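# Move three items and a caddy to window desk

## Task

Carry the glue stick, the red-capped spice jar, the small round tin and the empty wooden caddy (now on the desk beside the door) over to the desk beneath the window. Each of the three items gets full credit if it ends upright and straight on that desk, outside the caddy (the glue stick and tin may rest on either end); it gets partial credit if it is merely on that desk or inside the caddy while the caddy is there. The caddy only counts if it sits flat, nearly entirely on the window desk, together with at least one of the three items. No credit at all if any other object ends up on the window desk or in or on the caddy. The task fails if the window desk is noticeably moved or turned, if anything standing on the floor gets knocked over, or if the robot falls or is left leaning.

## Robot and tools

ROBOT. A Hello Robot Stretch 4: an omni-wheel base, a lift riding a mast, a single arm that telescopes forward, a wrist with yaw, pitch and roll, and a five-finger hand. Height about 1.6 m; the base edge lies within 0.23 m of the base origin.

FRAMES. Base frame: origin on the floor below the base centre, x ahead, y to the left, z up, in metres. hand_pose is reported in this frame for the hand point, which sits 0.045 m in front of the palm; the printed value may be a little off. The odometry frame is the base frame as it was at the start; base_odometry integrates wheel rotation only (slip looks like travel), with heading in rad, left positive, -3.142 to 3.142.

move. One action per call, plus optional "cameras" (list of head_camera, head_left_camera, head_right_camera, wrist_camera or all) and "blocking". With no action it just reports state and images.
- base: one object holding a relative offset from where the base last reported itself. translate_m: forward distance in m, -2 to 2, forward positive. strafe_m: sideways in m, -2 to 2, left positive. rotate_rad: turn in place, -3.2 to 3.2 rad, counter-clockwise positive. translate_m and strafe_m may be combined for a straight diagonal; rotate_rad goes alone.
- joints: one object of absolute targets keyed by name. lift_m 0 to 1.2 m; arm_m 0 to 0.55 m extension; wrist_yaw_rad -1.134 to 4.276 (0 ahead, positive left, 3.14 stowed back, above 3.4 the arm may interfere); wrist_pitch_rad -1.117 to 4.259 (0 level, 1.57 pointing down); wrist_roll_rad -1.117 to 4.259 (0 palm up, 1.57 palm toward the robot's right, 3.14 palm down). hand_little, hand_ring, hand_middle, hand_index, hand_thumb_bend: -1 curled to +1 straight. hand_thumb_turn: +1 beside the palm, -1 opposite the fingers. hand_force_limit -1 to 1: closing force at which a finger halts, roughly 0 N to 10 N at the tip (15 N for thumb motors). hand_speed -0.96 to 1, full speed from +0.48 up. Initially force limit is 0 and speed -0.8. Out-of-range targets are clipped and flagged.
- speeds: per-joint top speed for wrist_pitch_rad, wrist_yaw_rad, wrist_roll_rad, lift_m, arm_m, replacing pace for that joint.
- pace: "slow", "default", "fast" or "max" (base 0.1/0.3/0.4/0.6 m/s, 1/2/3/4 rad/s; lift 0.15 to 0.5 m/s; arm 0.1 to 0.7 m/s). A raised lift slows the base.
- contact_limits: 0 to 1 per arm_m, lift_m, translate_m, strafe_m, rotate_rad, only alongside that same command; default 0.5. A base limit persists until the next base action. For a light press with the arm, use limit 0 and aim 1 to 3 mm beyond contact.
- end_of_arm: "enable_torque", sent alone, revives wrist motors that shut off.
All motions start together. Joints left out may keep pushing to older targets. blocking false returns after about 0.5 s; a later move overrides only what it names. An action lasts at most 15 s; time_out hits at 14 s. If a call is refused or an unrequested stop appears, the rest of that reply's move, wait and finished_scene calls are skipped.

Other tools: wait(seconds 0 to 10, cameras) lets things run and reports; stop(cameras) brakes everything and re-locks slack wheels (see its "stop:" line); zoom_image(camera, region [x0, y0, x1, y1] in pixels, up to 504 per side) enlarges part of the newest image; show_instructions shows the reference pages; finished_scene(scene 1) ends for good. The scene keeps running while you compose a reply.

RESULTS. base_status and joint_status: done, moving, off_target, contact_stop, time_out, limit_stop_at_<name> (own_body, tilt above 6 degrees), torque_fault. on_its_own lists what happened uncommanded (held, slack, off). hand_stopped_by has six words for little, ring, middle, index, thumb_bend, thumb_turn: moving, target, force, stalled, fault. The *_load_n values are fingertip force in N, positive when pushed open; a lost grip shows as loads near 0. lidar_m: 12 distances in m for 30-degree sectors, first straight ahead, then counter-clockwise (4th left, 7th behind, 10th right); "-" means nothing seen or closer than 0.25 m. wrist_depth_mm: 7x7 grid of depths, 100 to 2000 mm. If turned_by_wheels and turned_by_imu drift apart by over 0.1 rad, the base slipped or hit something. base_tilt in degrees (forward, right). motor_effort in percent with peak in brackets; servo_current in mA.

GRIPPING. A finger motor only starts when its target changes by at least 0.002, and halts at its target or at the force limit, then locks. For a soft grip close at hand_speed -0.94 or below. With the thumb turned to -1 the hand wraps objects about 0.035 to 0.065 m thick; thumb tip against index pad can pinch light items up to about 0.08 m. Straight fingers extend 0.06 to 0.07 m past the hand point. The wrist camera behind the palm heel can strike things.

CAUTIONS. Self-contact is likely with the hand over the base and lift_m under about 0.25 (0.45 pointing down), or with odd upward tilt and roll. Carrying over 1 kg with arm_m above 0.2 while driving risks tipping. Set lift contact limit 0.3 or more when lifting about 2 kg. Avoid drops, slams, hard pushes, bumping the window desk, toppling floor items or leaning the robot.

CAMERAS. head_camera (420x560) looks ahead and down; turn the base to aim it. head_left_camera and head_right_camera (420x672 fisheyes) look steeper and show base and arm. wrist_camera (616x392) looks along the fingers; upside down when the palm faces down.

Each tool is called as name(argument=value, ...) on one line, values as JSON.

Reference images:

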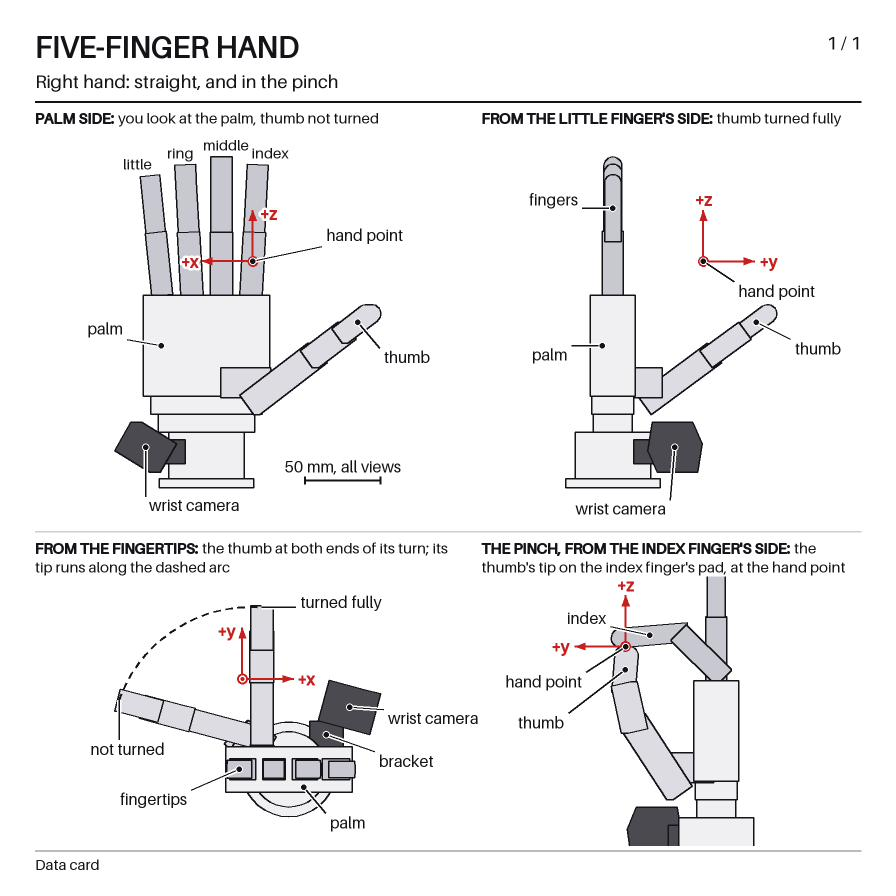

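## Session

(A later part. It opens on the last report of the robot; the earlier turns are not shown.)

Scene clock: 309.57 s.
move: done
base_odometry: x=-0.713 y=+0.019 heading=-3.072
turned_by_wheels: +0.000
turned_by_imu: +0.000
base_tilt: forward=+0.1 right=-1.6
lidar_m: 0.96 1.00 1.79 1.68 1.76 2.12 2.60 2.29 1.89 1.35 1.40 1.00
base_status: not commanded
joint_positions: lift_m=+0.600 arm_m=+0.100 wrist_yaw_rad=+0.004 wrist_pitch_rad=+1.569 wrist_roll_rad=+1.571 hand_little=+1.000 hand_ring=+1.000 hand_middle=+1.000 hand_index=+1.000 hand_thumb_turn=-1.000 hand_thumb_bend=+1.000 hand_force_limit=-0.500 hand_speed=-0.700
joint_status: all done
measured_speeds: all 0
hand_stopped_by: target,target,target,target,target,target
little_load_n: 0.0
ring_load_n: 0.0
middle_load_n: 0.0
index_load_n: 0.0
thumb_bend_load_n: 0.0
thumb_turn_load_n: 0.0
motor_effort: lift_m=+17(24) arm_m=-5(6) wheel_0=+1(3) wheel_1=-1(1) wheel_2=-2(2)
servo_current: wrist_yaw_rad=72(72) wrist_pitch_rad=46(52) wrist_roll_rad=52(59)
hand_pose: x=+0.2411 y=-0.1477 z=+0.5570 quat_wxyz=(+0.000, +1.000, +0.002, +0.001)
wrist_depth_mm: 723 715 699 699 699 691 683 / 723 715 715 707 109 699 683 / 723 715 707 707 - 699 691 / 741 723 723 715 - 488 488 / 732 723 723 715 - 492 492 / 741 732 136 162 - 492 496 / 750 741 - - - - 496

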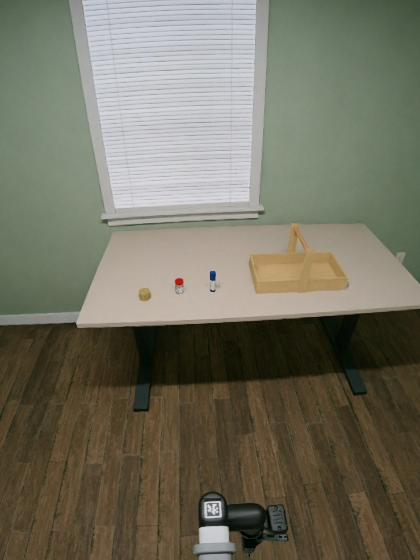

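zoom_image(camera="head_camera", region=[230, 220, 370, 320])

zoom_image(camera="head_camera", region=[120, 260, 240, 320])

Scaled by 3.600 from the camera's image (finer frame: 1200x1600).

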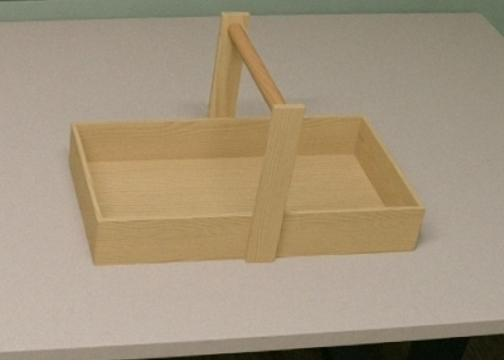

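Scaled by 4.200 from the camera's image (finer frame: 1200x1600).

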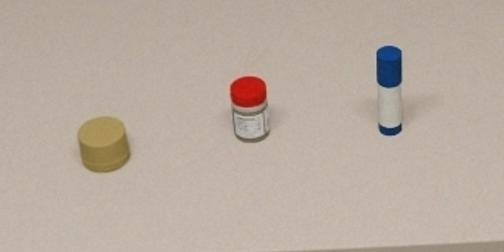

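finished_scene()

The scene is finished: the task was done.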